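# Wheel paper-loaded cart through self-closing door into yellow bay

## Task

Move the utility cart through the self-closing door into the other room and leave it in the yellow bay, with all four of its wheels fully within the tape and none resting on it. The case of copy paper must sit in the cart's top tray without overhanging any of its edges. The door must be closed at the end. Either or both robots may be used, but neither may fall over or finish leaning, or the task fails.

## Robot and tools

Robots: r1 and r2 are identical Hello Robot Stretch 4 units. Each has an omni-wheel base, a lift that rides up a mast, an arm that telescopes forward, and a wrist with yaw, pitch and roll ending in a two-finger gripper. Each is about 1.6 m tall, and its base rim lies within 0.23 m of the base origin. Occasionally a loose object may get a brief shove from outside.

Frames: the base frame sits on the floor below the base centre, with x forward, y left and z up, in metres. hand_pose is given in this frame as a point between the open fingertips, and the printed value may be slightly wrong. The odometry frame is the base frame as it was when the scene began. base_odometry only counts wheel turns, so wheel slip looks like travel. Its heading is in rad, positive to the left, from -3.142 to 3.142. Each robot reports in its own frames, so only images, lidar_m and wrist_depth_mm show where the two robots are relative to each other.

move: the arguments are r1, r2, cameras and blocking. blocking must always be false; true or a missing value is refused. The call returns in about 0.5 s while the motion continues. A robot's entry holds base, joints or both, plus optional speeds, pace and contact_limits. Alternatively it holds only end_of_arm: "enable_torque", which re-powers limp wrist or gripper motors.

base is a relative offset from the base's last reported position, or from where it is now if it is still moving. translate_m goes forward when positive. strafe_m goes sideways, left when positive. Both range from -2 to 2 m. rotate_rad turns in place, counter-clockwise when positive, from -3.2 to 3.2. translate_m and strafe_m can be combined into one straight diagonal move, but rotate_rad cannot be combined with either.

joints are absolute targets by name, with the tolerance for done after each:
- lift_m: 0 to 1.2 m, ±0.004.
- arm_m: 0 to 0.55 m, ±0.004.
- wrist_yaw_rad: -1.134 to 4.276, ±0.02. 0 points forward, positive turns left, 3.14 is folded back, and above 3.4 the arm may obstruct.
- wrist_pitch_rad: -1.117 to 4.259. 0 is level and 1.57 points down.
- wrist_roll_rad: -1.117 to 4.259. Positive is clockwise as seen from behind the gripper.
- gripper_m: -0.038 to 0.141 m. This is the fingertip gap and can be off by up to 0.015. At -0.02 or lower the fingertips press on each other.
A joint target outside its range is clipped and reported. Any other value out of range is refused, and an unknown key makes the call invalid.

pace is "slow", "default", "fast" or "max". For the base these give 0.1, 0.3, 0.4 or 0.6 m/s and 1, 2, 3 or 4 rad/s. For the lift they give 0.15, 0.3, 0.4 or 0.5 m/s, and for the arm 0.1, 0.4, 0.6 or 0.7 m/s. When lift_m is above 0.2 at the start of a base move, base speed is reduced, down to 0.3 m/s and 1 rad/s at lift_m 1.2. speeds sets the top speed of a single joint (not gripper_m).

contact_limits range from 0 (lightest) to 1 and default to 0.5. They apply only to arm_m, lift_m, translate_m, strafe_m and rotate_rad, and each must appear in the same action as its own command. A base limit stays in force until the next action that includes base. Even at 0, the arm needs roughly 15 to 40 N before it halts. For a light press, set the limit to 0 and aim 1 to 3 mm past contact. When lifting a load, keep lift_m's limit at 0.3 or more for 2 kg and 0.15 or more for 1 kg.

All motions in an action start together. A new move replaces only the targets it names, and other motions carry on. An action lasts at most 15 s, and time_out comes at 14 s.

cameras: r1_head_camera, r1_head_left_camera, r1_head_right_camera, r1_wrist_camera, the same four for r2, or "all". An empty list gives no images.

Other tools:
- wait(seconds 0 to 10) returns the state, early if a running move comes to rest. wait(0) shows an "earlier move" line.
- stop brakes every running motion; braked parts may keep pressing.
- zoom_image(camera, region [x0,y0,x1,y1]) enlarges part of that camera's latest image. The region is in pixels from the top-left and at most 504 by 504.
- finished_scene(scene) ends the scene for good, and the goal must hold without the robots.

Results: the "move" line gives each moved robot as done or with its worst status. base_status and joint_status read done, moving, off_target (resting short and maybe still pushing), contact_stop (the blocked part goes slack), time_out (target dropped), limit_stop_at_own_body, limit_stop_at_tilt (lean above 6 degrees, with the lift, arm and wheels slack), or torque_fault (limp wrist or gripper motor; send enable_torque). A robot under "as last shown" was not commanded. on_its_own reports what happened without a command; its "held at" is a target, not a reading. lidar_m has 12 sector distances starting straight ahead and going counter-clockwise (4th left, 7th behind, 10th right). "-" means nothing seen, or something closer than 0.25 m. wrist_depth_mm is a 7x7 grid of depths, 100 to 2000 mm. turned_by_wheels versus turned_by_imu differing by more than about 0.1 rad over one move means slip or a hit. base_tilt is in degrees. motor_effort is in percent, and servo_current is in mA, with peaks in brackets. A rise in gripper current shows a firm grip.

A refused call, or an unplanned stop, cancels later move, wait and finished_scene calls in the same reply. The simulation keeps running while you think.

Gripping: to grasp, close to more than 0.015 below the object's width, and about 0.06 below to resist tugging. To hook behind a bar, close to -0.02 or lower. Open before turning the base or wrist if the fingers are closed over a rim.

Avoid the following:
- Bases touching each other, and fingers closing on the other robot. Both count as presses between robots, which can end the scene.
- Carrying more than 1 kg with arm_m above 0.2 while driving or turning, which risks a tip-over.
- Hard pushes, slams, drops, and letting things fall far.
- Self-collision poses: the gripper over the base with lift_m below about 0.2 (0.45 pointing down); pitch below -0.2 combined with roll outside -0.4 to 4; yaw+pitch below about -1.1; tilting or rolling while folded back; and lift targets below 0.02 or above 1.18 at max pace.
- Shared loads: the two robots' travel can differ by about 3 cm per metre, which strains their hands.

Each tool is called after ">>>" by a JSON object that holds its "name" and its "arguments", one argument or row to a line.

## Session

>>> {"name": "move", "arguments": {
  "cameras": ["all"],
  "blocking": false
}}

Scene clock: 0.00 s.
r1.base_odometry: x=+0.000 y=+0.000 heading=+0.000
r1.turned_by_wheels: +0.000
r1.turned_by_imu: +0.000
r1.base_tilt: forward=-1.6 right=+1.3
r1.lidar_m: 0.96 1.73 2.02 2.40 3.92 1.60 0.85 0.77 0.78 0.89 0.77 0.78
r1.base_status: not commanded
r1.joint_positions: lift_m=+0.124 arm_m=+0.000 wrist_yaw_rad=+3.194 wrist_pitch_rad=+0.002 wrist_roll_rad=+0.000 gripper_m=+0.056
r1.joint_status: not commanded
r1.measured_speeds: all 0
r1.motor_effort: lift_m=+19 arm_m=-4 wheel_0=-2 wheel_1=+1 wheel_2=+0
r1.servo_current: wrist_yaw_rad=59 wrist_pitch_rad=46 wrist_roll_rad=46 gripper_m=39
r1.hand_pose: x=-0.1216 y=+0.0722 z=+0.3019 quat_wxyz=(-0.026, -0.001, +0.000, +1.000) (m; r1's base frame)
r1.wrist_depth_mm: - 135 - - - - - / - 123 135 - - - - / - 121 191 - - - - / 110 136 194 - - - - / 137 - - - 1618 - - / 226 - 190 1098 188 1160 1118 / 224 163 750 798 768 768 759
r2.base_odometry: x=+0.000 y=+0.000 heading=+0.000
r2.turned_by_wheels: +0.000
r2.turned_by_imu: +0.000
r2.base_tilt: forward=-0.6 right=+0.1
r2.lidar_m: 1.29 1.32 1.58 2.33 2.36 2.78 1.41 1.41 2.77 2.39 2.42 1.48
r2.base_status: not commanded
r2.joint_positions: lift_m=+0.200 arm_m=+0.000 wrist_yaw_rad=+3.211 wrist_pitch_rad=+0.001 wrist_roll_rad=+0.000 gripper_m=+0.056
r2.joint_status: not commanded
r2.measured_speeds: all 0
r2.motor_effort: lift_m=+18 arm_m=-4 wheel_0=-1 wheel_1=+1 wheel_2=+1
r2.servo_current: wrist_yaw_rad=46 wrist_pitch_rad=39 wrist_roll_rad=52 gripper_m=52
r2.hand_pose: x=-0.1229 y=+0.0671 z=+0.3779 quat_wxyz=(-0.035, -0.001, +0.000, +0.999) (m; r2's base frame)
r2.wrist_depth_mm: - - 137 - - - - / - - 137 - - - - / - 109 138 - - - - / - 140 175 - - - - / 214 - - - - - - / 213 1281 196 1255 190 1336 1182 / 208 243 866 - - 854 878
pictures: r1_head_camera, r1_head_left_camera, r1_head_right_camera, r1_wrist_camera, r2_head_camera, r2_head_left_camera, r2_head_right_camera, r2_wrist_camera
Images, in order (width x height): r1_head_camera 420x560, r1_head_left_camera 420x672, r1_head_right_camera 420x672, r1_wrist_camera 616x392, r2_head_camera 420x560, r2_head_left_camera 420x672, r2_head_right_camera 420x672, r2_wrist_camera 616x392.

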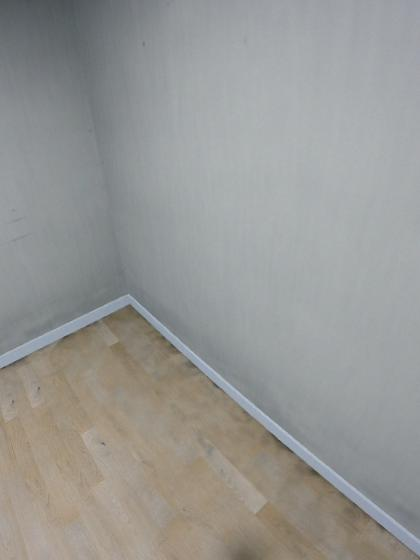

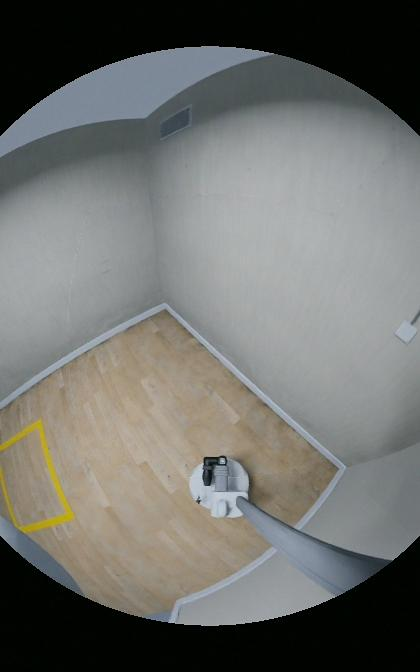

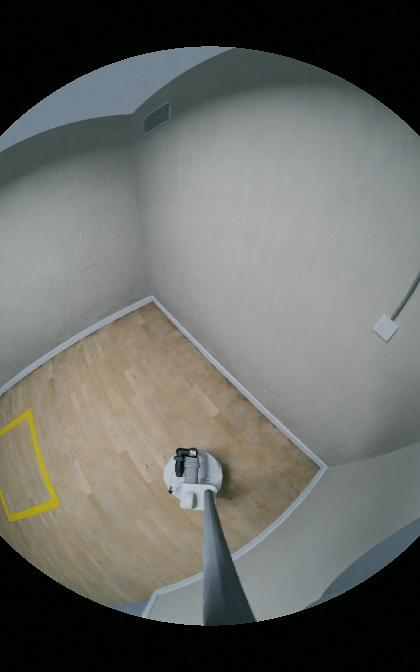

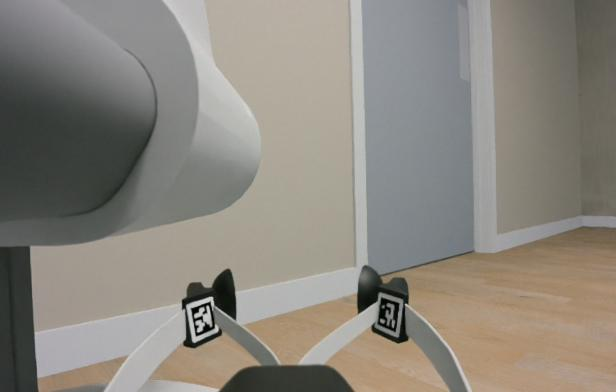

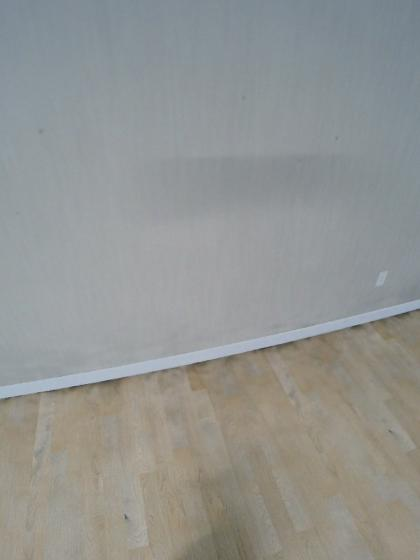

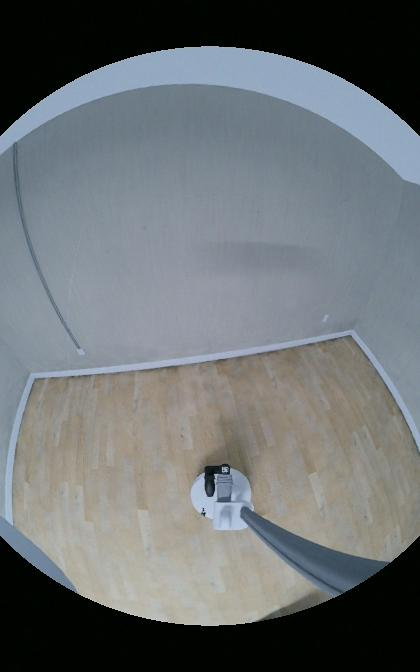

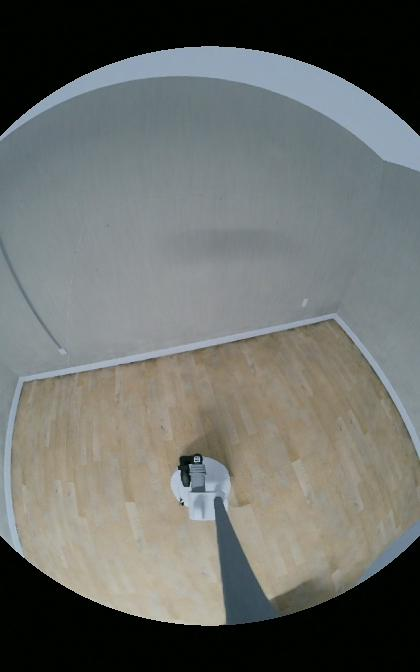

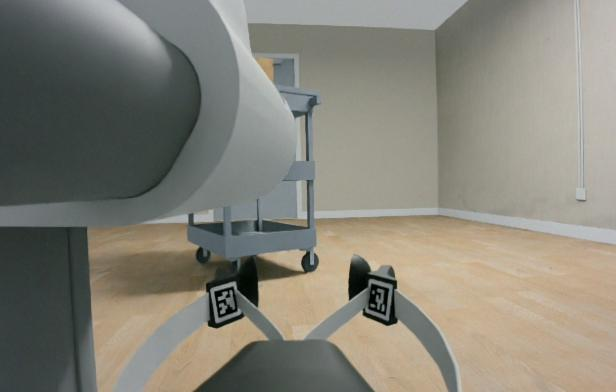

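>>> {"name": "move", "arguments": {
  "r1": {"base":{"rotate_rad":1.95},"joints":{"lift_m":0.7,"wrist_yaw_rad":0,"gripper_m":-0.02},"pace":"max"},
  "r2": {"base":{"rotate_rad":3.1},"joints":{"lift_m":0.8},"pace":"max"},
  "blocking": false
}}

>>> {"name": "wait", "arguments": {
  "seconds": 2
}}

>>> {"name": "wait", "arguments": {
  "seconds": 1.5,
  "cameras": ["r1_head_camera","r1_head_left_camera","r2_head_camera","r2_head_left_camera","r2_head_right_camera"]
}}

Scene clock: 14.60 s.
move: r1 moving; r2 moving
r1.base_odometry: x=+0.000 y=+0.000 heading=+0.506
r1.turned_by_wheels: +0.506
r1.turned_by_imu: +0.507
r1.base_tilt: forward=-1.6 right=+1.3
r1.lidar_m: 1.66 2.04 2.38 3.91 1.63 0.88 0.76 0.75 0.91 0.78 0.74 0.93
r1.base_status: rotate_rad moving
r1.joint_positions: lift_m=+0.251 arm_m=+0.000 wrist_yaw_rad=+2.509 wrist_pitch_rad=+0.002 wrist_roll_rad=+0.000 gripper_m=+0.037
r1.joint_status: lift_m moving; wrist_yaw_rad moving; gripper_m moving
r1.measured_speeds: translate_m=+0.000 strafe_m=+0.000 rotate_rad=+1.953 lift_m=+0.487 arm_m=+0.000 wrist_yaw_rad=-1.811 wrist_pitch_rad=+0.000 wrist_roll_rad=+0.000
r1.motor_effort: lift_m=+27(29) arm_m=+3(4) wheel_0=-10(12) wheel_1=-9(10) wheel_2=-10(10)
r1.servo_current: wrist_yaw_rad=85(150) wrist_pitch_rad=39(52) wrist_roll_rad=33(65) gripper_m=111(111)
r1.hand_pose: x=-0.0101 y=+0.2409 z=+0.4283 quat_wxyz=(+0.311, -0.001, +0.000, +0.950) (m; r1's base frame)
r1.wrist_depth_mm: - - 1336 - - - - / - - 1336 - - - - / - - 1366 - - - - / - - 1336 - - - - / - - - - - - - / - - 189 1397 188 1464 1464 / - 155 991 158 960 1042 1042
r2.base_odometry: x=+0.000 y=+0.000 heading=+0.505
r2.turned_by_wheels: +0.505
r2.turned_by_imu: +0.491
r2.base_tilt: forward=-0.7 right=+0.0
r2.lidar_m: 1.30 1.54 2.33 2.34 2.74 1.46 1.39 2.79 2.37 2.41 1.53 1.32
r2.base_status: rotate_rad moving
r2.joint_positions: lift_m=+0.327 arm_m=+0.000 wrist_yaw_rad=+3.211 wrist_pitch_rad=+0.001 wrist_roll_rad=+0.000 gripper_m=+0.056
r2.joint_status: lift_m moving
r2.measured_speeds: translate_m=-0.001 strafe_m=+0.000 rotate_rad=+1.950 lift_m=+0.487 arm_m=+0.000 wrist_yaw_rad=+0.000 wrist_pitch_rad=+0.000 wrist_roll_rad=+0.000
r2.motor_effort: lift_m=+25(26) arm_m=-4(4) wheel_0=-6(12) wheel_1=-13(13) wheel_2=-15(15)
r2.servo_current: wrist_yaw_rad=52(52) wrist_pitch_rad=46(46) wrist_roll_rad=52(65) gripper_m=46(52)
r2.hand_pose: x=-0.1229 y=+0.0671 z=+0.5045 quat_wxyz=(-0.035, -0.001, +0.000, +0.999) (m; r2's base frame)
r2.wrist_depth_mm: - - 137 - - - - / - 107 137 - 1808 - - / - 110 138 - - - - / - 140 178 - - - - / 216 - - - - - - / 213 1618 196 1661 190 1576 1499 / 211 243 1182 - - 1078 1098
pictures: none

Scene clock: 16.17 s.
earlier move: r1 moving; r2 done
r1.base_odometry: x=+0.000 y=+0.000 heading=+1.950
r1.turned_by_wheels: +1.444
r1.turned_by_imu: +1.453
r1.base_tilt: forward=-1.6 right=+1.3
r1.lidar_m: 3.46 2.10 0.98 0.77 0.74 0.83 0.78 0.75 0.87 1.35 2.01 2.21
r1.base_status: done
r1.joint_positions: lift_m=+0.700 arm_m=+0.000 wrist_yaw_rad=+0.003 wrist_pitch_rad=+0.002 wrist_roll_rad=+0.000 gripper_m=-0.019
r1.joint_status: lift_m moving; wrist_yaw_rad moving; the others done
r1.measured_speeds: translate_m=+0.000 strafe_m=+0.000 rotate_rad=+0.000 lift_m=+0.000 arm_m=+0.000 wrist_yaw_rad=-0.004 wrist_pitch_rad=+0.000 wrist_roll_rad=+0.000
r1.motor_effort: lift_m=+23(29) arm_m=-1(4) wheel_0=+0(12) wheel_1=+0(12) wheel_2=+0(12)
r1.servo_current: wrist_yaw_rad=78(150) wrist_pitch_rad=39(52) wrist_roll_rad=59(65) gripper_m=52(130)
r1.hand_pose: x=+0.4595 y=-0.0867 z=+0.8772 quat_wxyz=(+1.000, +0.000, +0.001, +0.001) (m; r1's base frame)
r1.wrist_depth_mm: - - - - - - - / - - - - - - - / - - - - - - - / - - - - - - - / - - - - - - - / - - - 198 - - - / - - 179 184 154 1921 -
r2.base_odometry: x=+0.000 y=+0.000 heading=+3.100
r2.turned_by_wheels: +2.595
r2.turned_by_imu: +2.527
r2.base_tilt: forward=-0.7 right=+0.0
r2.lidar_m: 1.47 1.40 2.84 2.39 2.40 1.56 1.33 1.30 1.49 2.33 2.33 2.70
r2.base_status: done
r2.joint_positions: lift_m=+0.800 arm_m=+0.000 wrist_yaw_rad=+3.211 wrist_pitch_rad=+0.001 wrist_roll_rad=+0.000 gripper_m=+0.056
r2.joint_status: all done
r2.measured_speeds: all 0
r2.motor_effort: lift_m=+20(26) arm_m=-4(4) wheel_0=-1(13) wheel_1=+1(13) wheel_2=+0(18)
r2.servo_current: wrist_yaw_rad=52(52) wrist_pitch_rad=39(46) wrist_roll_rad=46(65) gripper_m=39(52)
r2.hand_pose: x=-0.1228 y=+0.0671 z=+0.9777 quat_wxyz=(-0.035, -0.001, +0.000, +0.999) (m; r2's base frame)
r2.wrist_depth_mm: - - 137 - - - - / - - 137 - - - - / - 109 138 230 - - - / - 140 163 - - - - / 214 - - - - - - / 213 - 189 - 187 - - / 208 123 - - - - -
wait: 1.57 of 2 s (r2 has come to rest)
pictures: none

Scene clock: 16.40 s.
earlier move: r1 done
r1.base_odometry: x=+0.000 y=+0.000 heading=+1.950
r1.turned_by_wheels: +0.000
r1.turned_by_imu: +0.000
r1.base_tilt: forward=-1.6 right=+1.3
r1.lidar_m: 3.44 2.12 0.95 0.75 0.75 0.84 0.77 0.75 0.88 1.36 2.00 2.21
r1.base_status: done
r1.joint_positions: lift_m=+0.700 arm_m=+0.000 wrist_yaw_rad=+0.003 wrist_pitch_rad=+0.002 wrist_roll_rad=+0.000 gripper_m=-0.019
r1.joint_status: all done
r1.measured_speeds: all 0
r1.motor_effort: lift_m=+23(29) arm_m=+3(4) wheel_0=+0(12) wheel_1=+0(12) wheel_2=+0(12)
r1.servo_current: wrist_yaw_rad=46(150) wrist_pitch_rad=46(52) wrist_roll_rad=39(65) gripper_m=59(130)
r1.hand_pose: x=+0.4595 y=-0.0867 z=+0.8772 quat_wxyz=(+1.000, +0.000, +0.001, +0.001) (m; r1's base frame)
r1.wrist_depth_mm: - - - - - - - / - - - - - - - / - - - - - - - / - - - - - - - / - - - - - - - / - - - 199 - - - / - - 179 183 154 1921 -
r2.base_odometry: x=+0.000 y=+0.000 heading=+3.100
r2.turned_by_wheels: +0.000
r2.turned_by_imu: +0.000
r2.base_tilt: forward=-0.6 right=+0.1
r2.lidar_m: 1.47 1.37 2.86 2.39 2.37 1.57 1.31 1.30 1.54 2.35 2.33 2.71
r2.base_status: done
r2.joint_positions: lift_m=+0.800 arm_m=+0.000 wrist_yaw_rad=+3.211 wrist_pitch_rad=+0.001 wrist_roll_rad=+0.000 gripper_m=+0.056
r2.joint_status: all done
r2.measured_speeds: all 0
r2.motor_effort: lift_m=+20(26) arm_m=-4(4) wheel_0=-1(13) wheel_1=+2(13) wheel_2=+0(18)
r2.servo_current: wrist_yaw_rad=39(52) wrist_pitch_rad=46(46) wrist_roll_rad=52(65) gripper_m=46(52)
r2.hand_pose: x=-0.1228 y=+0.0671 z=+0.9777 quat_wxyz=(-0.035, -0.001, +0.000, +0.999) (m; r2's base frame)
r2.wrist_depth_mm: - - 136 - - - - / - - 137 - - - - / - 110 139 229 - - - / - 140 163 - - - - / 215 - - - - - - / 212 - 189 - 188 - - / 207 123 - - - - -
wait: 0.23 of 1.5 s (r1 has come to rest)
pictures: r1_head_camera, r1_head_left_camera, r2_head_camera, r2_head_left_camera, r2_head_right_camera
Images, in order (width x height): r1_head_camera 420x560, r1_head_left_camera 420x672, r2_head_camera 420x560, r2_head_left_camera 420x672, r2_head_right_camera 420x672.

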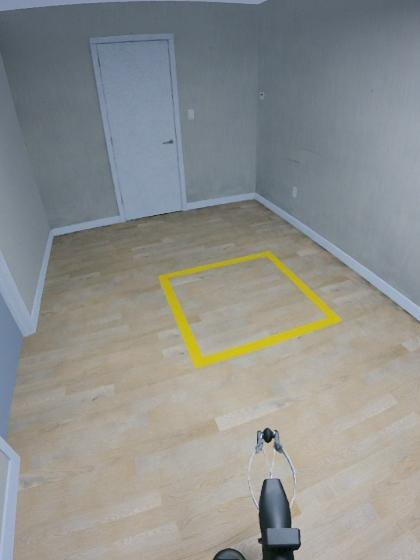

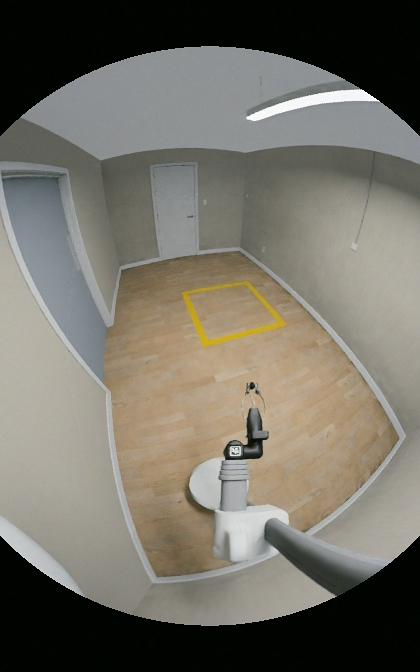

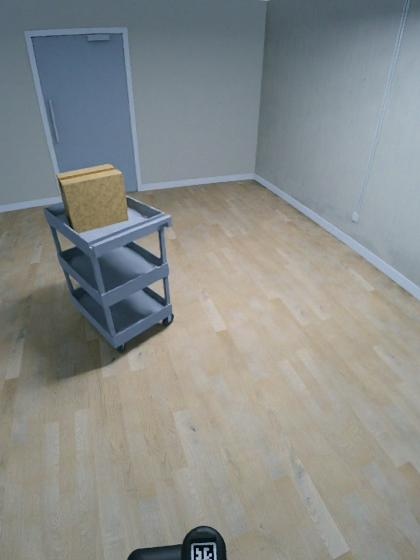

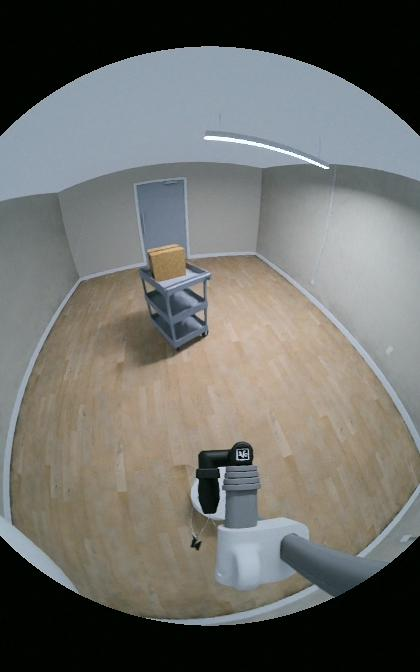

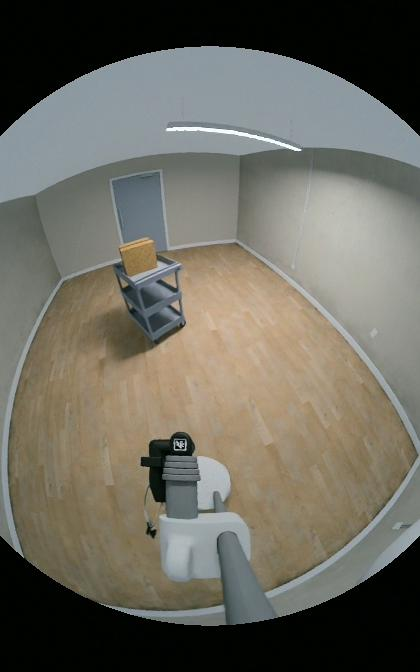

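>>> {"name": "zoom_image", "arguments": {
  "camera": "r2_head_camera",
  "region": [10, 20, 190, 360]
}}

Scaled by 1.482 from the camera's 420x560 image, which has a finer 1200x1600 frame.

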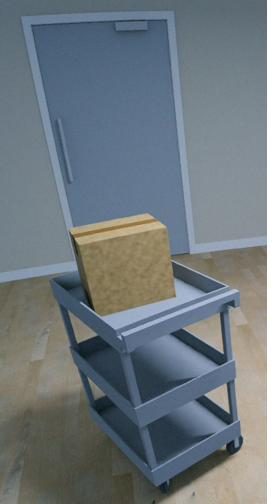

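>>> {"name": "move", "arguments": {
  "r1": {"base":{"rotate_rad":1.83},"joints":{"arm_m":0.0},"pace":"max"},
  "r2": {"base":{"rotate_rad":1.65},"joints":{"wrist_yaw_rad":0,"gripper_m":0.12},"pace":"fast"},
  "blocking": false
}}

>>> {"name": "wait", "arguments": {
  "seconds": 2
}}

>>> {"name": "wait", "arguments": {
  "seconds": 0.4
}}

>>> {"name": "move", "arguments": {
  "r1": {"base":{"strafe_m":-1.6},"pace":"fast"},
  "r2": {"base":{"translate_m":-0.755,"strafe_m":-1.875},"pace":"fast"},
  "blocking": false
}}

>>> {"name": "wait", "arguments": {
  "seconds": 6
}}

>>> {"name": "wait", "arguments": {
  "seconds": 1.5,
  "cameras": ["r1_head_camera","r1_wrist_camera","r2_head_camera","r2_head_left_camera"]
}}

Scene clock: 50.77 s.
move: r1 moving; r2 moving
r1.base_odometry: x=+0.000 y=+0.000 heading=+2.266
r1.turned_by_wheels: +0.316
r1.turned_by_imu: +0.317
r1.base_tilt: forward=-1.6 right=+1.3
r1.lidar_m: 3.85 1.14 0.81 0.76 0.77 0.82 0.77 0.81 1.05 2.01 2.06 2.72
r1.base_status: rotate_rad moving
r1.joint_positions: lift_m=+0.700 arm_m=+0.000 wrist_yaw_rad=+0.002 wrist_pitch_rad=+0.002 wrist_roll_rad=+0.000 gripper_m=-0.019
r1.joint_status: all done
r1.measured_speeds: translate_m=+0.000 strafe_m=+0.000 rotate_rad=+1.217 lift_m=+0.000 arm_m=+0.000 wrist_yaw_rad=+0.000 wrist_pitch_rad=+0.000 wrist_roll_rad=+0.000
r1.motor_effort: lift_m=+23(23) arm_m=+4(4) wheel_0=-9(11) wheel_1=-7(8) wheel_2=-9(9)
r1.servo_current: wrist_yaw_rad=59(65) wrist_pitch_rad=39(46) wrist_roll_rad=39(65) gripper_m=59(59)
r1.hand_pose: x=+0.4595 y=-0.0868 z=+0.8772 quat_wxyz=(+1.000, +0.000, +0.001, +0.001) (m; r1's base frame)
r1.wrist_depth_mm: 1708 - - - - - - / 1708 - - - - - - / 1708 - - - - - - / 1708 - - - - - - / 1661 - - - - - - / 1756 - - 199 - - - / 1661 - 180 183 154 - -
r2.base_odometry: x=+0.000 y=+0.000 heading=-2.906
r2.turned_by_wheels: +0.277
r2.turned_by_imu: +0.270
r2.base_tilt: forward=-0.7 right=+0.1
r2.lidar_m: 1.38 3.50 2.51 2.40 1.89 1.37 1.30 1.38 1.87 2.31 2.42 3.27
r2.base_status: rotate_rad moving
r2.joint_positions: lift_m=+0.800 arm_m=+0.000 wrist_yaw_rad=+2.600 wrist_pitch_rad=+0.001 wrist_roll_rad=+0.000 gripper_m=+0.075
r2.joint_status: wrist_yaw_rad moving; gripper_m moving
r2.measured_speeds: translate_m=-0.001 strafe_m=+0.001 rotate_rad=+1.070 lift_m=+0.000 arm_m=+0.000 wrist_yaw_rad=-1.746 wrist_pitch_rad=+0.000 wrist_roll_rad=+0.000
r2.motor_effort: lift_m=+20(20) arm_m=-4(4) wheel_0=-10(12) wheel_1=-9(10) wheel_2=-12(12)
r2.servo_current: wrist_yaw_rad=104(137) wrist_pitch_rad=33(46) wrist_roll_rad=59(59) gripper_m=65(78)
r2.hand_pose: x=-0.0310 y=+0.2236 z=+0.9777 quat_wxyz=(+0.268, -0.001, +0.000, +0.964) (m; r2's base frame)
r2.wrist_depth_mm: - - - - - - - / - - - - - - - / 225 - - - - - - / - - - - - - - / - - - - - - - / - - 189 - 188 - - / - - - - - - -
pictures: none

Scene clock: 52.27 s.
earlier move: r1 done; r2 moving
r1.base_odometry: x=+0.000 y=+0.000 heading=-2.503
r1.turned_by_wheels: +1.514
r1.turned_by_imu: +1.522
r1.base_tilt: forward=-1.6 right=+1.3
r1.lidar_m: 0.75 0.77 0.84 0.75 0.79 0.98 2.01 2.06 2.63 3.93 1.25 0.84
r1.base_status: done
r1.joint_positions: lift_m=+0.700 arm_m=+0.000 wrist_yaw_rad=+0.002 wrist_pitch_rad=+0.002 wrist_roll_rad=+0.000 gripper_m=-0.019
r1.joint_status: all done
r1.measured_speeds: all 0
r1.motor_effort: lift_m=+23(23) arm_m=-4(4) wheel_0=-2(11) wheel_1=+0(9) wheel_2=+1(9)
r1.servo_current: wrist_yaw_rad=59(78) wrist_pitch_rad=46(52) wrist_roll_rad=59(72) gripper_m=52(59)
r1.hand_pose: x=+0.4595 y=-0.0868 z=+0.8772 quat_wxyz=(+1.000, +0.000, +0.001, +0.001) (m; r1's base frame)
r1.wrist_depth_mm: - - - - - - - / - - - - - - - / - - - - - - - / - - - - - - - / - - - - - - - / - - 183 198 170 - - / - 132 163 147 144 - -
r2.base_odometry: x=+0.000 y=+0.000 heading=-1.534
r2.turned_by_wheels: +1.372
r2.turned_by_imu: +1.336
r2.base_tilt: forward=-0.7 right=+0.0
r2.lidar_m: 2.37 2.40 1.50 1.29 1.31 1.56 2.32 2.35 2.80 1.39 1.39 2.75
r2.base_status: rotate_rad moving
r2.joint_positions: lift_m=+0.800 arm_m=+0.000 wrist_yaw_rad=+0.024 wrist_pitch_rad=+0.001 wrist_roll_rad=+0.000 gripper_m=+0.120
r2.joint_status: wrist_yaw_rad moving; the others done
r2.measured_speeds: translate_m=+0.000 strafe_m=+0.000 rotate_rad=+0.000 lift_m=+0.000 arm_m=+0.000 wrist_yaw_rad=-1.058 wrist_pitch_rad=+0.000 wrist_roll_rad=+0.000
r2.motor_effort: lift_m=+20(20) arm_m=-4(5) wheel_0=-2(12) wheel_1=-2(10) wheel_2=-3(13)
r2.servo_current: wrist_yaw_rad=46(137) wrist_pitch_rad=46(46) wrist_roll_rad=39(59) gripper_m=46(98)
r2.hand_pose: x=+0.4614 y=-0.0803 z=+0.9777 quat_wxyz=(+1.000, +0.000, +0.001, +0.012) (m; r2's base frame)
r2.wrist_depth_mm: - - - - - - - / - - - - - - - / - - - - - - - / - - - - - - - / - - - - - - - / - - 201 - 199 - - / - - - - - - -
wait: 1.50 of 2 s (r1 has come to rest)
pictures: none

Scene clock: 52.67 s.
earlier move: r2 done
r1.base_odometry: x=+0.000 y=+0.000 heading=-2.503
r1.turned_by_wheels: +0.000
r1.turned_by_imu: +0.000
r1.base_tilt: forward=-1.6 right=+1.3
r1.lidar_m: 0.74 0.77 0.85 0.76 0.78 0.99 2.01 2.07 2.62 3.94 1.24 0.83
r1.base_status: done
r1.joint_positions: lift_m=+0.700 arm_m=+0.000 wrist_yaw_rad=+0.002 wrist_pitch_rad=+0.002 wrist_roll_rad=+0.000 gripper_m=-0.019
r1.joint_status: all done
r1.measured_speeds: all 0
r1.motor_effort: lift_m=+23(23) arm_m=-4(4) wheel_0=-2(11) wheel_1=+0(9) wheel_2=+1(9)
r1.servo_current: wrist_yaw_rad=52(78) wrist_pitch_rad=39(52) wrist_roll_rad=65(72) gripper_m=59(65)
r1.hand_pose: x=+0.4595 y=-0.0868 z=+0.8772 quat_wxyz=(+1.000, +0.000, +0.001, +0.001) (m; r1's base frame)
r1.wrist_depth_mm: - - - - - - - / - - - - - - - / - - - - - - - / - - - - - - - / - - - - - - - / - - 183 198 170 - - / - 132 163 147 144 - -
r2.base_odometry: x=+0.000 y=+0.000 heading=-1.534
r2.turned_by_wheels: +0.000
r2.turned_by_imu: +0.000
r2.base_tilt: forward=-0.6 right=+0.1
r2.lidar_m: 2.38 2.40 1.49 1.31 1.31 1.57 2.34 2.35 2.81 1.43 1.41 2.76
r2.base_status: done
r2.joint_positions: lift_m=+0.800 arm_m=+0.000 wrist_yaw_rad=+0.003 wrist_pitch_rad=+0.001 wrist_roll_rad=+0.000 gripper_m=+0.120
r2.joint_status: all done
r2.measured_speeds: all 0
r2.motor_effort: lift_m=+20(20) arm_m=-4(5) wheel_0=-3(12) wheel_1=-1(10) wheel_2=-2(13)
r2.servo_current: wrist_yaw_rad=46(137) wrist_pitch_rad=39(46) wrist_roll_rad=52(59) gripper_m=52(98)
r2.hand_pose: x=+0.4596 y=-0.0866 z=+0.9777 quat_wxyz=(+1.000, +0.000, +0.001, +0.001) (m; r2's base frame)
r2.wrist_depth_mm: - - - - - - - / - - - - - - - / - - - - - - - / - - - - - - - / - - - - - - - / - - 201 - 200 - - / - - - - - - -
wait: 0.40 s; at rest by 0.37 s
pictures: none

Scene clock: 53.17 s.
move: r1 moving; r2 moving
r1.base_odometry: x=-0.032 y=+0.044 heading=-2.503
r1.turned_by_wheels: +0.000
r1.turned_by_imu: +0.000
r1.base_tilt: forward=-1.6 right=+1.2
r1.lidar_m: 0.75 0.76 0.91 0.82 0.85 1.08 2.00 2.07 2.60 3.89 1.24 0.81
r1.base_status: strafe_m moving
r1.joint_positions: lift_m=+0.700 arm_m=+0.000 wrist_yaw_rad=+0.002 wrist_pitch_rad=+0.002 wrist_roll_rad=+0.000 gripper_m=-0.019
r1.joint_status: not commanded
r1.measured_speeds: translate_m=+0.000 strafe_m=-0.212 rotate_rad=-0.001 lift_m=+0.000 arm_m=+0.000 wrist_yaw_rad=+0.000 wrist_pitch_rad=+0.000 wrist_roll_rad=+0.000
r1.motor_effort: lift_m=+23(23) arm_m=-4(4) wheel_0=+11(12) wheel_1=-11(13) wheel_2=+0(1)
r1.servo_current: wrist_yaw_rad=46(65) wrist_pitch_rad=33(46) wrist_roll_rad=33(65) gripper_m=52(59)
r1.hand_pose: x=+0.4595 y=-0.0868 z=+0.8772 quat_wxyz=(+1.000, +0.000, +0.001, +0.001) (m; r1's base frame)
r1.wrist_depth_mm: - - - - - - - / - - - - - - - / - - - - - - - / - - - - - - - / - - - - - - - / - - 183 199 171 - - / - 132 163 147 144 - -
r2.base_odometry: x=-0.042 y=+0.015 heading=-1.533
r2.turned_by_wheels: +0.001
r2.turned_by_imu: +0.000
r2.base_tilt: forward=-0.6 right=+0.0
r2.lidar_m: 2.39 2.45 1.56 1.33 1.35 1.66 2.30 2.31 2.74 1.38 1.38 2.76
r2.base_status: translate_m moving; strafe_m moving
r2.joint_positions: lift_m=+0.800 arm_m=+0.000 wrist_yaw_rad=+0.003 wrist_pitch_rad=+0.001 wrist_roll_rad=+0.000 gripper_m=+0.120
r2.joint_status: not commanded
r2.measured_speeds: translate_m=-0.065 strafe_m=-0.160 rotate_rad=+0.002 lift_m=+0.000 arm_m=+0.000 wrist_yaw_rad=+0.000 wrist_pitch_rad=+0.000 wrist_roll_rad=+0.000
r2.motor_effort: lift_m=+20(20) arm_m=-4(5) wheel_0=+11(11) wheel_1=-13(13) wheel_2=+9(10)
r2.servo_current: wrist_yaw_rad=46(52) wrist_pitch_rad=46(46) wrist_roll_rad=39(52) gripper_m=52(52)
r2.hand_pose: x=+0.4596 y=-0.0866 z=+0.9777 quat_wxyz=(+1.000, +0.000, +0.001, +0.001) (m; r2's base frame)
r2.wrist_depth_mm: - - - - - - - / - - - - - - - / - - - - - - - / - - - - - - - / - - - - - - - / - - 200 - 200 - - / - - - - - - -
pictures: none

Scene clock: 57.90 s.
earlier move: r1 done; r2 moving
r1.base_odometry: x=-0.953 y=+1.285 heading=-2.503
r1.turned_by_wheels: +0.000
r1.turned_by_imu: -0.011
r1.base_tilt: forward=-1.6 right=+1.3
r1.lidar_m: 1.03 1.04 1.23 2.34 2.38 1.97 1.81 1.85 2.32 2.34 1.60 1.08
r1.base_status: done
r1.joint_positions: lift_m=+0.700 arm_m=+0.000 wrist_yaw_rad=+0.002 wrist_pitch_rad=+0.002 wrist_roll_rad=+0.000 gripper_m=-0.019
r1.joint_status: not commanded
r1.measured_speeds: all 0
r1.motor_effort: lift_m=+23(23) arm_m=-4(4) wheel_0=+0(13) wheel_1=+1(13) wheel_2=+0(2)
r1.servo_current: wrist_yaw_rad=65(78) wrist_pitch_rad=46(52) wrist_roll_rad=59(65) gripper_m=52(59)
r1.hand_pose: x=+0.4595 y=-0.0868 z=+0.8772 quat_wxyz=(+1.000, +0.000, +0.001, +0.001) (m; r1's base frame)
r1.wrist_depth_mm: - - - - 866 - - / - - - - 878 - - / - - - - 866 - - / - - - - 878 - - / - - - - 866 - - / - - 183 198 809 - - / - 133 163 146 144 - -
r2.base_odometry: x=-1.753 y=+0.630 heading=-1.533
r2.turned_by_wheels: +0.000
r2.turned_by_imu: -0.002
r2.base_tilt: forward=-0.7 right=+0.0
r2.lidar_m: 0.72 0.96 3.23 2.85 2.50 1.48 1.27 1.28 1.55 2.79 2.96 1.04
r2.base_status: translate_m moving; strafe_m moving
r2.joint_positions: lift_m=+0.800 arm_m=+0.000 wrist_yaw_rad=+0.003 wrist_pitch_rad=+0.001 wrist_roll_rad=+0.000 gripper_m=+0.120
r2.joint_status: not commanded
r2.measured_speeds: translate_m=-0.126 strafe_m=-0.313 rotate_rad=+0.002 lift_m=+0.000 arm_m=+0.000 wrist_yaw_rad=-0.005 wrist_pitch_rad=+0.000 wrist_roll_rad=+0.000
r2.motor_effort: lift_m=+20(20) arm_m=-4(5) wheel_0=+7(13) wheel_1=-3(15) wheel_2=+5(10)
r2.servo_current: wrist_yaw_rad=52(65) wrist_pitch_rad=33(52) wrist_roll_rad=33(59) gripper_m=46(59)
r2.hand_pose: x=+0.4596 y=-0.0866 z=+0.9777 quat_wxyz=(+1.000, +0.000, +0.001, +0.001) (m; r2's base frame)
r2.wrist_depth_mm: - - - - - - - / - - - - - - - / - - - - - - - / - - - 759 - - - / - - - 759 798 - - / - - 199 603 193 - - / - 1921 521 - - 1983 -
wait: 4.73 of 6 s (r1 has come to rest)
pictures: none

Scene clock: 59.13 s.
earlier move: r2 done
r1.base_odometry: x=-0.953 y=+1.285 heading=-2.503
r1.turned_by_wheels: +0.000
r1.turned_by_imu: +0.000
r1.base_tilt: forward=-1.6 right=+1.3
r1.lidar_m: 1.03 1.05 1.22 2.34 2.39 2.01 1.82 1.84 2.31 2.34 1.59 1.07
r1.base_status: done
r1.joint_positions: lift_m=+0.700 arm_m=+0.000 wrist_yaw_rad=+0.002 wrist_pitch_rad=+0.002 wrist_roll_rad=+0.000 gripper_m=-0.019
r1.joint_status: not commanded
r1.measured_speeds: all 0
r1.motor_effort: lift_m=+23(23) arm_m=-4(4) wheel_0=-1(13) wheel_1=+2(13) wheel_2=+0(2)
r1.servo_current: wrist_yaw_rad=65(78) wrist_pitch_rad=46(52) wrist_roll_rad=33(65) gripper_m=52(59)
r1.hand_pose: x=+0.4595 y=-0.0868 z=+0.8772 quat_wxyz=(+1.000, +0.000, +0.001, +0.001) (m; r1's base frame)
r1.wrist_depth_mm: - - - - 866 - - / - - - - 878 - - / - - - - 866 - - / - - - - 854 - - / - - - - 866 - - / - - 183 198 831 - - / - 132 163 147 144 - -
r2.base_odometry: x=-1.902 y=+0.684 heading=-1.533
r2.turned_by_wheels: +0.000
r2.turned_by_imu: +0.000
r2.base_tilt: forward=-0.7 right=+0.1
r2.lidar_m: 0.82 0.81 3.37 2.98 2.27 1.37 1.17 1.18 1.43 2.61 2.84 3.37
r2.base_status: done
r2.joint_positions: lift_m=+0.800 arm_m=+0.000 wrist_yaw_rad=+0.003 wrist_pitch_rad=+0.001 wrist_roll_rad=+0.000 gripper_m=+0.120
r2.joint_status: not commanded
r2.measured_speeds: all 0
r2.motor_effort: lift_m=+20(20) arm_m=-4(5) wheel_0=+1(13) wheel_1=+0(15) wheel_2=+4(10)
r2.servo_current: wrist_yaw_rad=46(65) wrist_pitch_rad=39(52) wrist_roll_rad=52(59) gripper_m=52(59)
r2.hand_pose: x=+0.4596 y=-0.0867 z=+0.9777 quat_wxyz=(+1.000, +0.000, +0.001, +0.001) (m; r2's base frame)
r2.wrist_depth_mm: - - - - - - - / - - - - - - - / - - - - - - - / - - 820 866 - - - / - - 820 854 - - - / - 554 196 1281 195 - - / - 1921 - - - - -
wait: 1.23 of 1.5 s (r2 has come to rest)
pictures: r1_head_camera, r1_wrist_camera, r2_head_camera, r2_head_left_camera
Images, in order (width x height): r1_head_camera 420x560, r1_wrist_camera 616x392, r2_head_camera 420x560, r2_head_left_camera 420x672.

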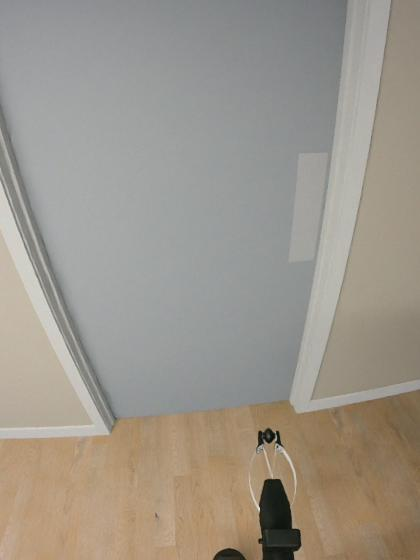

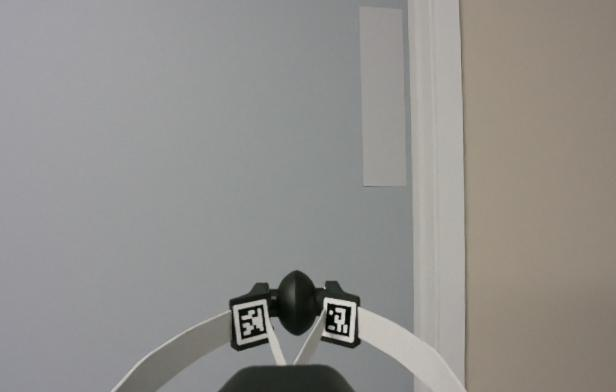

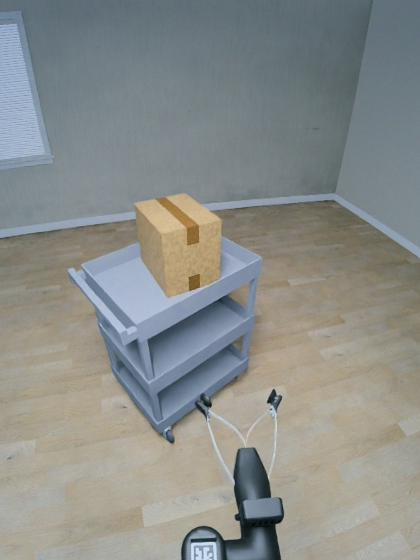

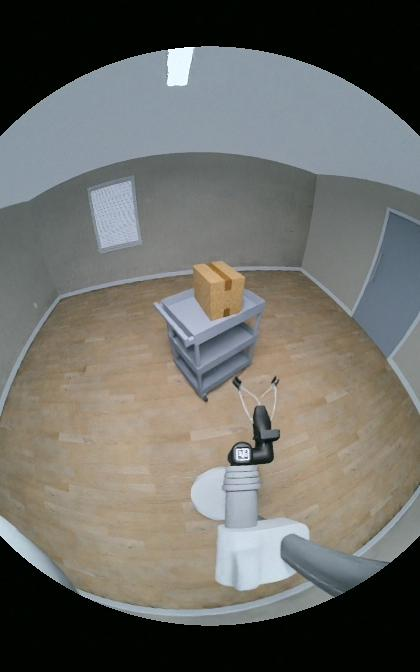

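>>> {"name": "move", "arguments": {
  "r1": {"base":{"rotate_rad":0.09},"joints":{"arm_m":0.35}},
  "r2": {"base":{"translate_m":0.5,"strafe_m":-1.53},"joints":{"lift_m":0.88}},
  "blocking": false
}}

>>> {"name": "wait", "arguments": {
  "seconds": 2
}}

>>> {"name": "move", "arguments": {
  "r1": {"base":{"translate_m":1.12,"strafe_m":-0.03},"joints":{"arm_m":0.44},"contact_limits":{"translate_m":0.7,"arm_m":0.9},"pace":"slow"},
  "blocking": false
}}

>>> {"name": "wait", "arguments": {
  "seconds": 6
}}

>>> {"name": "wait", "arguments": {
  "seconds": 6,
  "cameras": ["r1_head_camera","r1_head_left_camera","r2_head_camera"]
}}

Scene clock: 75.77 s.
move: r1 moving; r2 moving
r1.base_odometry: x=-0.953 y=+1.285 heading=-2.413
r1.turned_by_wheels: +0.090
r1.turned_by_imu: +0.090
r1.base_tilt: forward=-1.6 right=+1.2
r1.lidar_m: 1.04 1.06 1.34 2.34 2.39 1.91 1.79 1.89 2.48 2.34 1.45 1.08
r1.base_status: rotate_rad moving
r1.joint_positions: lift_m=+0.700 arm_m=+0.051 wrist_yaw_rad=+0.002 wrist_pitch_rad=+0.002 wrist_roll_rad=+0.000 gripper_m=-0.019
r1.joint_status: arm_m moving
r1.measured_speeds: translate_m=+0.000 strafe_m=+0.000 rotate_rad=+0.000 lift_m=+0.000 arm_m=+0.195 wrist_yaw_rad=+0.000 wrist_pitch_rad=+0.000 wrist_roll_rad=+0.000
r1.motor_effort: lift_m=+23(23) arm_m=+5(7) wheel_0=+0(8) wheel_1=+3(7) wheel_2=+0(5)
r1.servo_current: wrist_yaw_rad=46(59) wrist_pitch_rad=39(52) wrist_roll_rad=52(65) gripper_m=52(52)
r1.hand_pose: x=+0.5102 y=-0.0868 z=+0.8772 quat_wxyz=(+1.000, +0.000, +0.001, +0.001) (m; r1's base frame)
r1.wrist_depth_mm: - - - - 778 788 - / - - - - 778 788 - / - - - - 798 778 - / - - - - - 759 - / - - - - - 759 - / - - 182 198 170 768 - / - 133 163 147 144 715 -
r2.base_odometry: x=-1.932 y=+0.673 heading=-1.534
r2.turned_by_wheels: -0.001
r2.turned_by_imu: +0.000
r2.base_tilt: forward=-0.7 right=+0.0
r2.lidar_m: 0.82 0.79 3.38 2.99 2.29 1.37 1.19 1.19 1.43 2.60 2.80 3.33
r2.base_status: translate_m moving; strafe_m moving
r2.joint_positions: lift_m=+0.838 arm_m=+0.000 wrist_yaw_rad=+0.003 wrist_pitch_rad=+0.001 wrist_roll_rad=+0.000 gripper_m=+0.120
r2.joint_status: lift_m moving
r2.measured_speeds: translate_m=+0.038 strafe_m=-0.119 rotate_rad=-0.006 lift_m=+0.146 arm_m=+0.000 wrist_yaw_rad=+0.000 wrist_pitch_rad=+0.000 wrist_roll_rad=+0.000
r2.motor_effort: lift_m=+23(24) arm_m=-4(5) wheel_0=+12(14) wheel_1=-9(11) wheel_2=-7(9)
r2.servo_current: wrist_yaw_rad=39(52) wrist_pitch_rad=33(46) wrist_roll_rad=39(52) gripper_m=52(52)
r2.hand_pose: x=+0.4596 y=-0.0867 z=+1.0156 quat_wxyz=(+1.000, +0.000, +0.001, +0.001) (m; r2's base frame)
r2.wrist_depth_mm: - - - - - - - / - - - - - - - / - - - - - - - / - - 842 - - - - / - - 809 866 - - - / - 569 196 163 193 - - / - 621 - - - - -
pictures: none

Scene clock: 77.43 s.
earlier move: r1 done; r2 moving
r1.base_odometry: x=-0.953 y=+1.285 heading=-2.413
r1.turned_by_wheels: +0.000
r1.turned_by_imu: +0.000
r1.base_tilt: forward=-1.6 right=+1.3
r1.lidar_m: 1.01 1.08 1.33 2.34 2.43 1.93 1.79 1.89 2.47 2.36 1.46 1.07
r1.base_status: done
r1.joint_positions: lift_m=+0.700 arm_m=+0.350 wrist_yaw_rad=+0.002 wrist_pitch_rad=+0.002 wrist_roll_rad=+0.000 gripper_m=-0.019
r1.joint_status: all done
r1.measured_speeds: all 0
r1.motor_effort: lift_m=+23(23) arm_m=+5(7) wheel_0=-1(8) wheel_1=+0(7) wheel_2=-1(5)
r1.servo_current: wrist_yaw_rad=52(72) wrist_pitch_rad=39(52) wrist_roll_rad=52(65) gripper_m=52(59)
r1.hand_pose: x=+0.8094 y=-0.0868 z=+0.8772 quat_wxyz=(+1.000, +0.000, +0.001, +0.001) (m; r1's base frame)
r1.wrist_depth_mm: 466 469 469 477 473 477 480 / 466 469 469 477 477 484 488 / 462 473 473 477 480 480 488 / 469 473 473 477 484 484 488 / 466 473 477 480 484 488 492 / 473 473 477 198 484 488 496 / 469 477 180 183 162 488 496
r2.base_odometry: x=-2.348 y=+0.520 heading=-1.534
r2.turned_by_wheels: +0.000
r2.turned_by_imu: +0.001
r2.base_tilt: forward=-0.7 right=+0.1
r2.lidar_m: 1.00 0.90 0.91 3.44 2.33 1.41 1.21 1.23 1.49 2.36 2.39 2.79
r2.base_status: translate_m moving; strafe_m moving
r2.joint_positions: lift_m=+0.880 arm_m=+0.000 wrist_yaw_rad=+0.003 wrist_pitch_rad=+0.001 wrist_roll_rad=+0.000 gripper_m=+0.120
r2.joint_status: all done
r2.measured_speeds: translate_m=+0.094 strafe_m=-0.284 rotate_rad=-0.008 lift_m=+0.000 arm_m=+0.000 wrist_yaw_rad=+0.000 wrist_pitch_rad=+0.000 wrist_roll_rad=+0.000
r2.motor_effort: lift_m=+21(24) arm_m=-4(5) wheel_0=+6(15) wheel_1=-7(11) wheel_2=-7(10)
r2.servo_current: wrist_yaw_rad=46(52) wrist_pitch_rad=39(46) wrist_roll_rad=52(59) gripper_m=46(59)
r2.hand_pose: x=+0.4596 y=-0.0867 z=+1.0576 quat_wxyz=(+1.000, +0.000, +0.001, +0.001) (m; r2's base frame)
r2.wrist_depth_mm: - - - - - - - / - - - - - - - / - - - - - - - / - - - - - - - / 715 878 - - - - - / 707 750 198 - 198 - - / 634 1182 - - - - -
wait: 1.67 of 2 s (r1 has come to rest)
pictures: none

Scene clock: 77.93 s.
earlier move: r2 moving
move: r1 moving
r1.base_odometry: x=-0.963 y=+1.277 heading=-2.413
r1.turned_by_wheels: +0.000
r1.turned_by_imu: +0.000
r1.base_tilt: forward=-1.6 right=+1.3
r1.lidar_m: 1.01 1.04 1.30 2.35 2.42 1.94 1.83 1.88 2.49 2.35 1.42 1.06
r1.base_status: translate_m moving; strafe_m moving
r1.joint_positions: lift_m=+0.700 arm_m=+0.363 wrist_yaw_rad=+0.002 wrist_pitch_rad=+0.002 wrist_roll_rad=+0.000 gripper_m=-0.019
r1.joint_status: arm_m moving
r1.measured_speeds: translate_m=+0.049 strafe_m=-0.002 rotate_rad=-0.002 lift_m=+0.000 arm_m=+0.049 wrist_yaw_rad=+0.000 wrist_pitch_rad=+0.000 wrist_roll_rad=+0.000
r1.motor_effort: lift_m=+23(23) arm_m=+6(7) wheel_0=+6(7) wheel_1=+4(6) wheel_2=-5(7)
r1.servo_current: wrist_yaw_rad=46(59) wrist_pitch_rad=39(46) wrist_roll_rad=52(59) gripper_m=52(59)
r1.contact_limits: arm_m 0.9; translate_m 0.7
r1.hand_pose: x=+0.8221 y=-0.0868 z=+0.8772 quat_wxyz=(+1.000, +0.000, +0.001, +0.001) (m; r1's base frame)
r1.wrist_depth_mm: 442 445 449 452 455 455 466 / 449 449 449 452 459 462 462 / 449 449 455 452 462 466 462 / 442 445 452 452 459 466 466 / 445 452 455 455 459 462 469 / 449 455 452 199 466 469 469 / 449 452 179 184 162 469 473
r2.base_odometry: x=-2.489 y=+0.468 heading=-1.533
r2.turned_by_wheels: +0.000
r2.turned_by_imu: +0.000
r2.base_tilt: forward=-0.7 right=+0.1
r2.lidar_m: 3.48 0.94 0.98 3.59 2.39 1.46 1.25 1.26 1.49 2.22 2.22 2.65
r2.base_status: translate_m moving; strafe_m moving
r2.joint_positions: lift_m=+0.880 arm_m=+0.000 wrist_yaw_rad=+0.003 wrist_pitch_rad=+0.001 wrist_roll_rad=+0.000 gripper_m=+0.120
r2.joint_status: not commanded
r2.measured_speeds: translate_m=+0.093 strafe_m=-0.285 rotate_rad=+0.002 lift_m=+0.000 arm_m=+0.000 wrist_yaw_rad=+0.000 wrist_pitch_rad=+0.000 wrist_roll_rad=+0.000
r2.motor_effort: lift_m=+21(21) arm_m=-4(4) wheel_0=+9(12) wheel_1=-6(8) wheel_2=-7(8)
r2.servo_current: wrist_yaw_rad=46(59) wrist_pitch_rad=39(46) wrist_roll_rad=26(59) gripper_m=46(52)
r2.hand_pose: x=+0.4596 y=-0.0867 z=+1.0576 quat_wxyz=(+1.000, +0.000, +0.001, +0.001) (m; r2's base frame)
r2.wrist_depth_mm: - - - - - - - / - - - - - - - / - - - - - - - / - - - - - - - / 759 - - - - - - / 741 187 200 - 199 - - / - - - - - - -
pictures: none

Scene clock: 82.10 s.
earlier move: r1 contact_stop; r2 done
r1.base_odometry: x=-1.086 y=+1.163 heading=-2.452
r1.turned_by_wheels: -0.039
r1.turned_by_imu: -0.009
r1.base_tilt: forward=-1.6 right=+1.2
r1.lidar_m: 0.87 0.90 1.07 2.32 2.41 2.09 1.99 2.08 2.51 2.38 1.22 0.93
r1.base_status: translate_m contact_stop; strafe_m contact_stop
r1.joint_positions: lift_m=+0.700 arm_m=+0.440 wrist_yaw_rad=-0.003 wrist_pitch_rad=+0.002 wrist_roll_rad=+0.000 gripper_m=-0.020
r1.joint_status: all done
r1.measured_speeds: translate_m=-0.029 strafe_m=+0.012 rotate_rad=-0.004 lift_m=+0.000 arm_m=+0.000 wrist_yaw_rad=+0.000 wrist_pitch_rad=+0.000 wrist_roll_rad=+0.000
r1.on_its_own: the wheels are slack since a contact_stop
r1.motor_effort: lift_m=+22(23) arm_m=+7(12) wheel_0=+0(12) wheel_1=+1(12) wheel_2=+0(32)
r1.servo_current: wrist_yaw_rad=39(143) wrist_pitch_rad=46(52) wrist_roll_rad=46(65) gripper_m=39(59)
r1.contact_limits: arm_m 0.9; translate_m 0.7
r1.hand_pose: x=+0.8987 y=-0.0882 z=+0.8772 quat_wxyz=(+1.000, +0.000, +0.001, -0.001) (m; r1's base frame)
r1.wrist_depth_mm: 214 219 223 228 233 239 243 / 215 218 224 229 234 239 244 / 214 219 225 229 235 240 245 / 215 220 225 228 235 240 245 / 216 220 225 231 236 241 246 / 217 220 187 200 236 241 246 / 216 219 225 183 163 243 246
r2.base_odometry: x=-3.413 y=+0.127 heading=-1.534
r2.turned_by_wheels: +0.000
r2.turned_by_imu: +0.001
r2.base_tilt: forward=-0.7 right=+0.1
r2.lidar_m: 2.70 3.40 1.41 1.66 2.57 1.56 1.32 1.33 1.43 1.23 1.26 1.49
r2.base_status: done
r2.joint_positions: lift_m=+0.880 arm_m=+0.000 wrist_yaw_rad=+0.003 wrist_pitch_rad=+0.001 wrist_roll_rad=+0.000 gripper_m=+0.120
r2.joint_status: not commanded
r2.measured_speeds: all 0
r2.motor_effort: lift_m=+21(21) arm_m=-4(5) wheel_0=+2(12) wheel_1=-2(8) wheel_2=-7(9)
r2.servo_current: wrist_yaw_rad=46(59) wrist_pitch_rad=39(52) wrist_roll_rad=39(59) gripper_m=52(59)
r2.hand_pose: x=+0.4596 y=-0.0867 z=+1.0576 quat_wxyz=(+1.000, +0.000, +0.001, +0.001) (m; r2's base frame)
r2.wrist_depth_mm: - - - - - - - / - - - - - - - / - - - - - - - / - - - - - - - / - - - - - - - / - - 201 - 199 - - / - - - - - 1863 -
wait: 4.17 of 6 s (r2 has come to rest)
pictures: none

not run: a stop that you did not command came earlier in this reply.

>>> {"name": "move", "arguments": {
  "r1": {"base":{"translate_m":0.5},"contact_limits":{"translate_m":1.0},"pace":"slow"},
  "cameras": ["r1_head_camera","r2_head_camera","r2_head_left_camera"],
  "blocking": false
}}

>>> {"name": "wait", "arguments": {
  "seconds": 6,
  "cameras": ["r1_head_camera","r2_head_camera"]
}}

Scene clock: 86.37 s.
earlier move: r1 contact_stop
move: r1 moving
r1.base_odometry: x=-1.085 y=+1.159 heading=-2.459
r1.turned_by_wheels: -0.007
r1.turned_by_imu: -0.001
r1.base_tilt: forward=-1.7 right=+1.4
r1.lidar_m: 0.85 0.90 1.09 2.34 2.38 2.12 1.99 2.09 2.52 2.36 1.22 0.91
r1.base_status: earlier translate_m contact_stop (by the wheels' count: +0.169 of +1.120); earlier strafe_m contact_stop (by the wheels' count: +0.006 of -0.030); translate_m moving
r1.joint_positions: lift_m=+0.700 arm_m=+0.440 wrist_yaw_rad=-0.005 wrist_pitch_rad=+0.002 wrist_roll_rad=+0.000 gripper_m=-0.020
r1.joint_status: not commanded
r1.measured_speeds: translate_m=+0.049 strafe_m=-0.003 rotate_rad=-0.006 lift_m=+0.000 arm_m=-0.001 wrist_yaw_rad=-0.039 wrist_pitch_rad=+0.000 wrist_roll_rad=+0.000
r1.motor_effort: lift_m=+23(23) arm_m=+9(9) wheel_0=+8(14) wheel_1=+13(13) wheel_2=-17(17)
r1.servo_current: wrist_yaw_rad=39(65) wrist_pitch_rad=33(52) wrist_roll_rad=52(65) gripper_m=39(46)
r1.contact_limits: arm_m 0.9; translate_m 1
r1.hand_pose: x=+0.8983 y=-0.0890 z=+0.8772 quat_wxyz=(+1.000, +0.000, +0.001, -0.003) (m; r1's base frame)
r1.wrist_depth_mm: 211 216 220 224 231 236 241 / 211 216 220 225 230 237 241 / 211 216 222 225 230 237 241 / 213 216 221 227 232 237 242 / 213 217 222 227 232 239 243 / 213 217 196 196 233 237 243 / 214 153 222 152 163 240 244
r2: as last shown
r2.turned_by_imu: +0.000
r2.lidar_m: 2.72 3.44 1.45 1.64 2.55 1.55 1.32 1.33 1.44 1.24 1.24 1.46
r2.motor_effort: lift_m=+21(21) arm_m=-4(5) wheel_0=+2(2) wheel_1=-2(3) wheel_2=-6(7)
r2.servo_current: wrist_yaw_rad=59(59) wrist_pitch_rad=39(46) wrist_roll_rad=39(59) gripper_m=46(52)
r2.wrist_depth_mm: - - - - - - - / - - - - - - - / - - - - - - - / - - - - - - - / - - - - - 1537 - / - - 200 - 199 - - / - - - - - - -
pictures: r1_head_camera, r2_head_camera, r2_head_left_camera
Images, in order (width x height): r1_head_camera 420x560, r2_head_camera 420x560, r2_head_left_camera 420x672.

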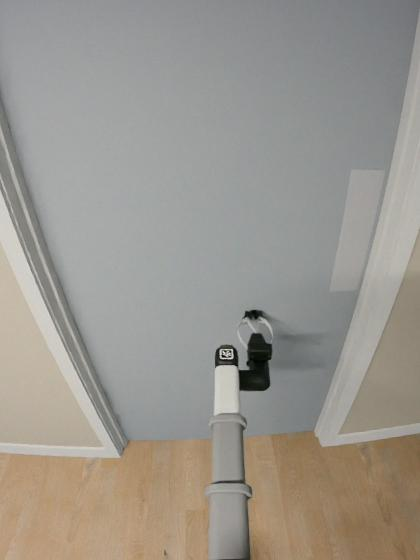

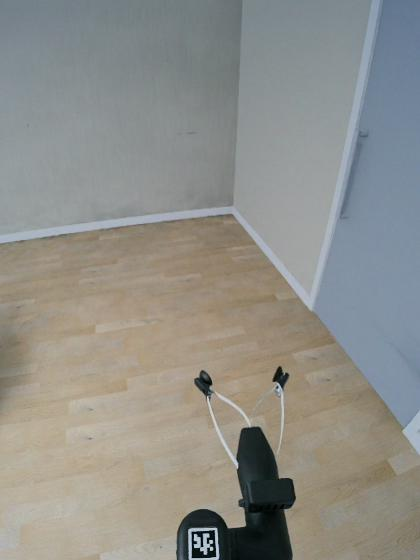

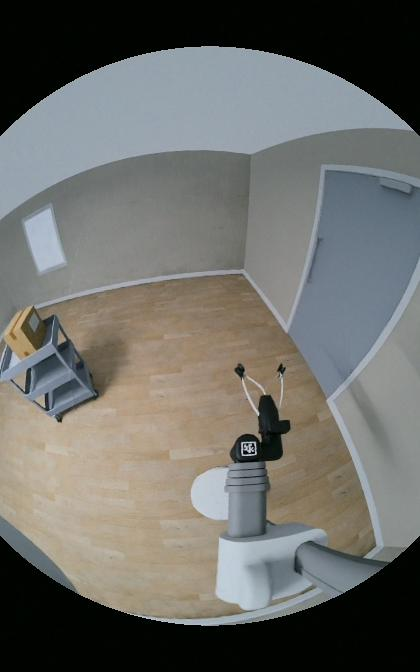

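Scene clock: 92.13 s.
earlier move: r1 done
r1.base_odometry: x=-1.463 y=+0.852 heading=-2.462
r1.turned_by_wheels: -0.002
r1.turned_by_imu: +0.014
r1.base_tilt: forward=-1.6 right=+1.3
r1.lidar_m: 0.68 0.58 0.58 1.09 2.41 2.60 2.47 2.58 2.49 1.49 0.57 1.06
r1.base_status: done
r1.joint_positions: lift_m=+0.700 arm_m=+0.439 wrist_yaw_rad=-0.018 wrist_pitch_rad=+0.003 wrist_roll_rad=+0.000 gripper_m=-0.020
r1.joint_status: not commanded
r1.measured_speeds: all 0
r1.motor_effort: lift_m=+23(23) arm_m=+11(11) wheel_0=-8(14) wheel_1=-3(13) wheel_2=-22(30)
r1.servo_current: wrist_yaw_rad=104(130) wrist_pitch_rad=39(59) wrist_roll_rad=46(72) gripper_m=46(52)
r1.contact_limits: arm_m 0.9; translate_m 1
r1.hand_pose: x=+0.8971 y=-0.0926 z=+0.8769 quat_wxyz=(+1.000, +0.000, +0.002, -0.009) (m; r1's base frame)
r1.wrist_depth_mm: 142 165 202 239 306 - - / 143 166 196 240 304 - - / 143 166 196 238 301 - - / 149 167 196 238 304 - - / 142 169 196 237 304 - - / 142 165 186 198 183 - - / 145 161 160 169 303 364 -
r2.base_odometry: x=-3.413 y=+0.127 heading=-1.534
r2.turned_by_wheels: +0.000
r2.turned_by_imu: +0.001
r2.base_tilt: forward=-0.7 right=+0.1
r2.lidar_m: 1.39 3.43 1.38 1.63 2.57 1.54 1.34 1.35 1.44 1.24 1.23 1.31
r2.base_status: not commanded
r2.joint_positions: lift_m=+0.880 arm_m=+0.000 wrist_yaw_rad=+0.003 wrist_pitch_rad=+0.001 wrist_roll_rad=+0.000 gripper_m=+0.120
r2.joint_status: not commanded
r2.measured_speeds: all 0
r2.motor_effort: lift_m=+21(21) arm_m=-4(5) wheel_0=+2(2) wheel_1=-2(3) wheel_2=-7(7)
r2.servo_current: wrist_yaw_rad=46(65) wrist_pitch_rad=39(52) wrist_roll_rad=46(65) gripper_m=52(59)
r2.hand_pose: x=+0.4596 y=-0.0867 z=+1.0576 quat_wxyz=(+1.000, +0.000, +0.001, +0.001) (m; r2's base frame)
r2.wrist_depth_mm: - - - - - - - / - - - - - - - / - - - - - - - / - - - - - - - / - - - - - - - / - - 202 - 195 - - / - - - - - - -
wait: 5.77 of 6 s (r1 has come to rest)
pictures: r1_head_camera, r2_head_camera
Images, in order (width x height): r1_head_camera 420x560, r2_head_camera 420x560.

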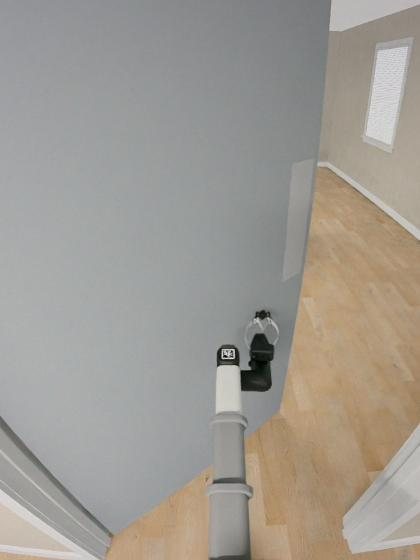

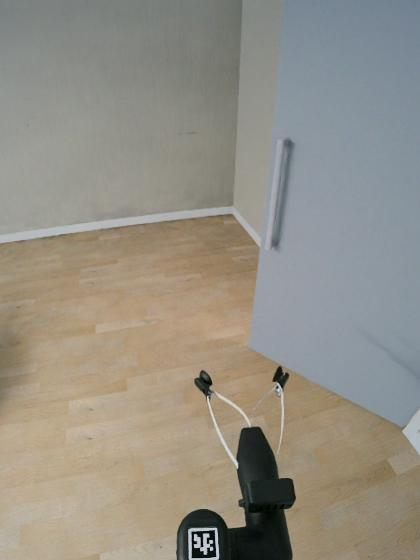

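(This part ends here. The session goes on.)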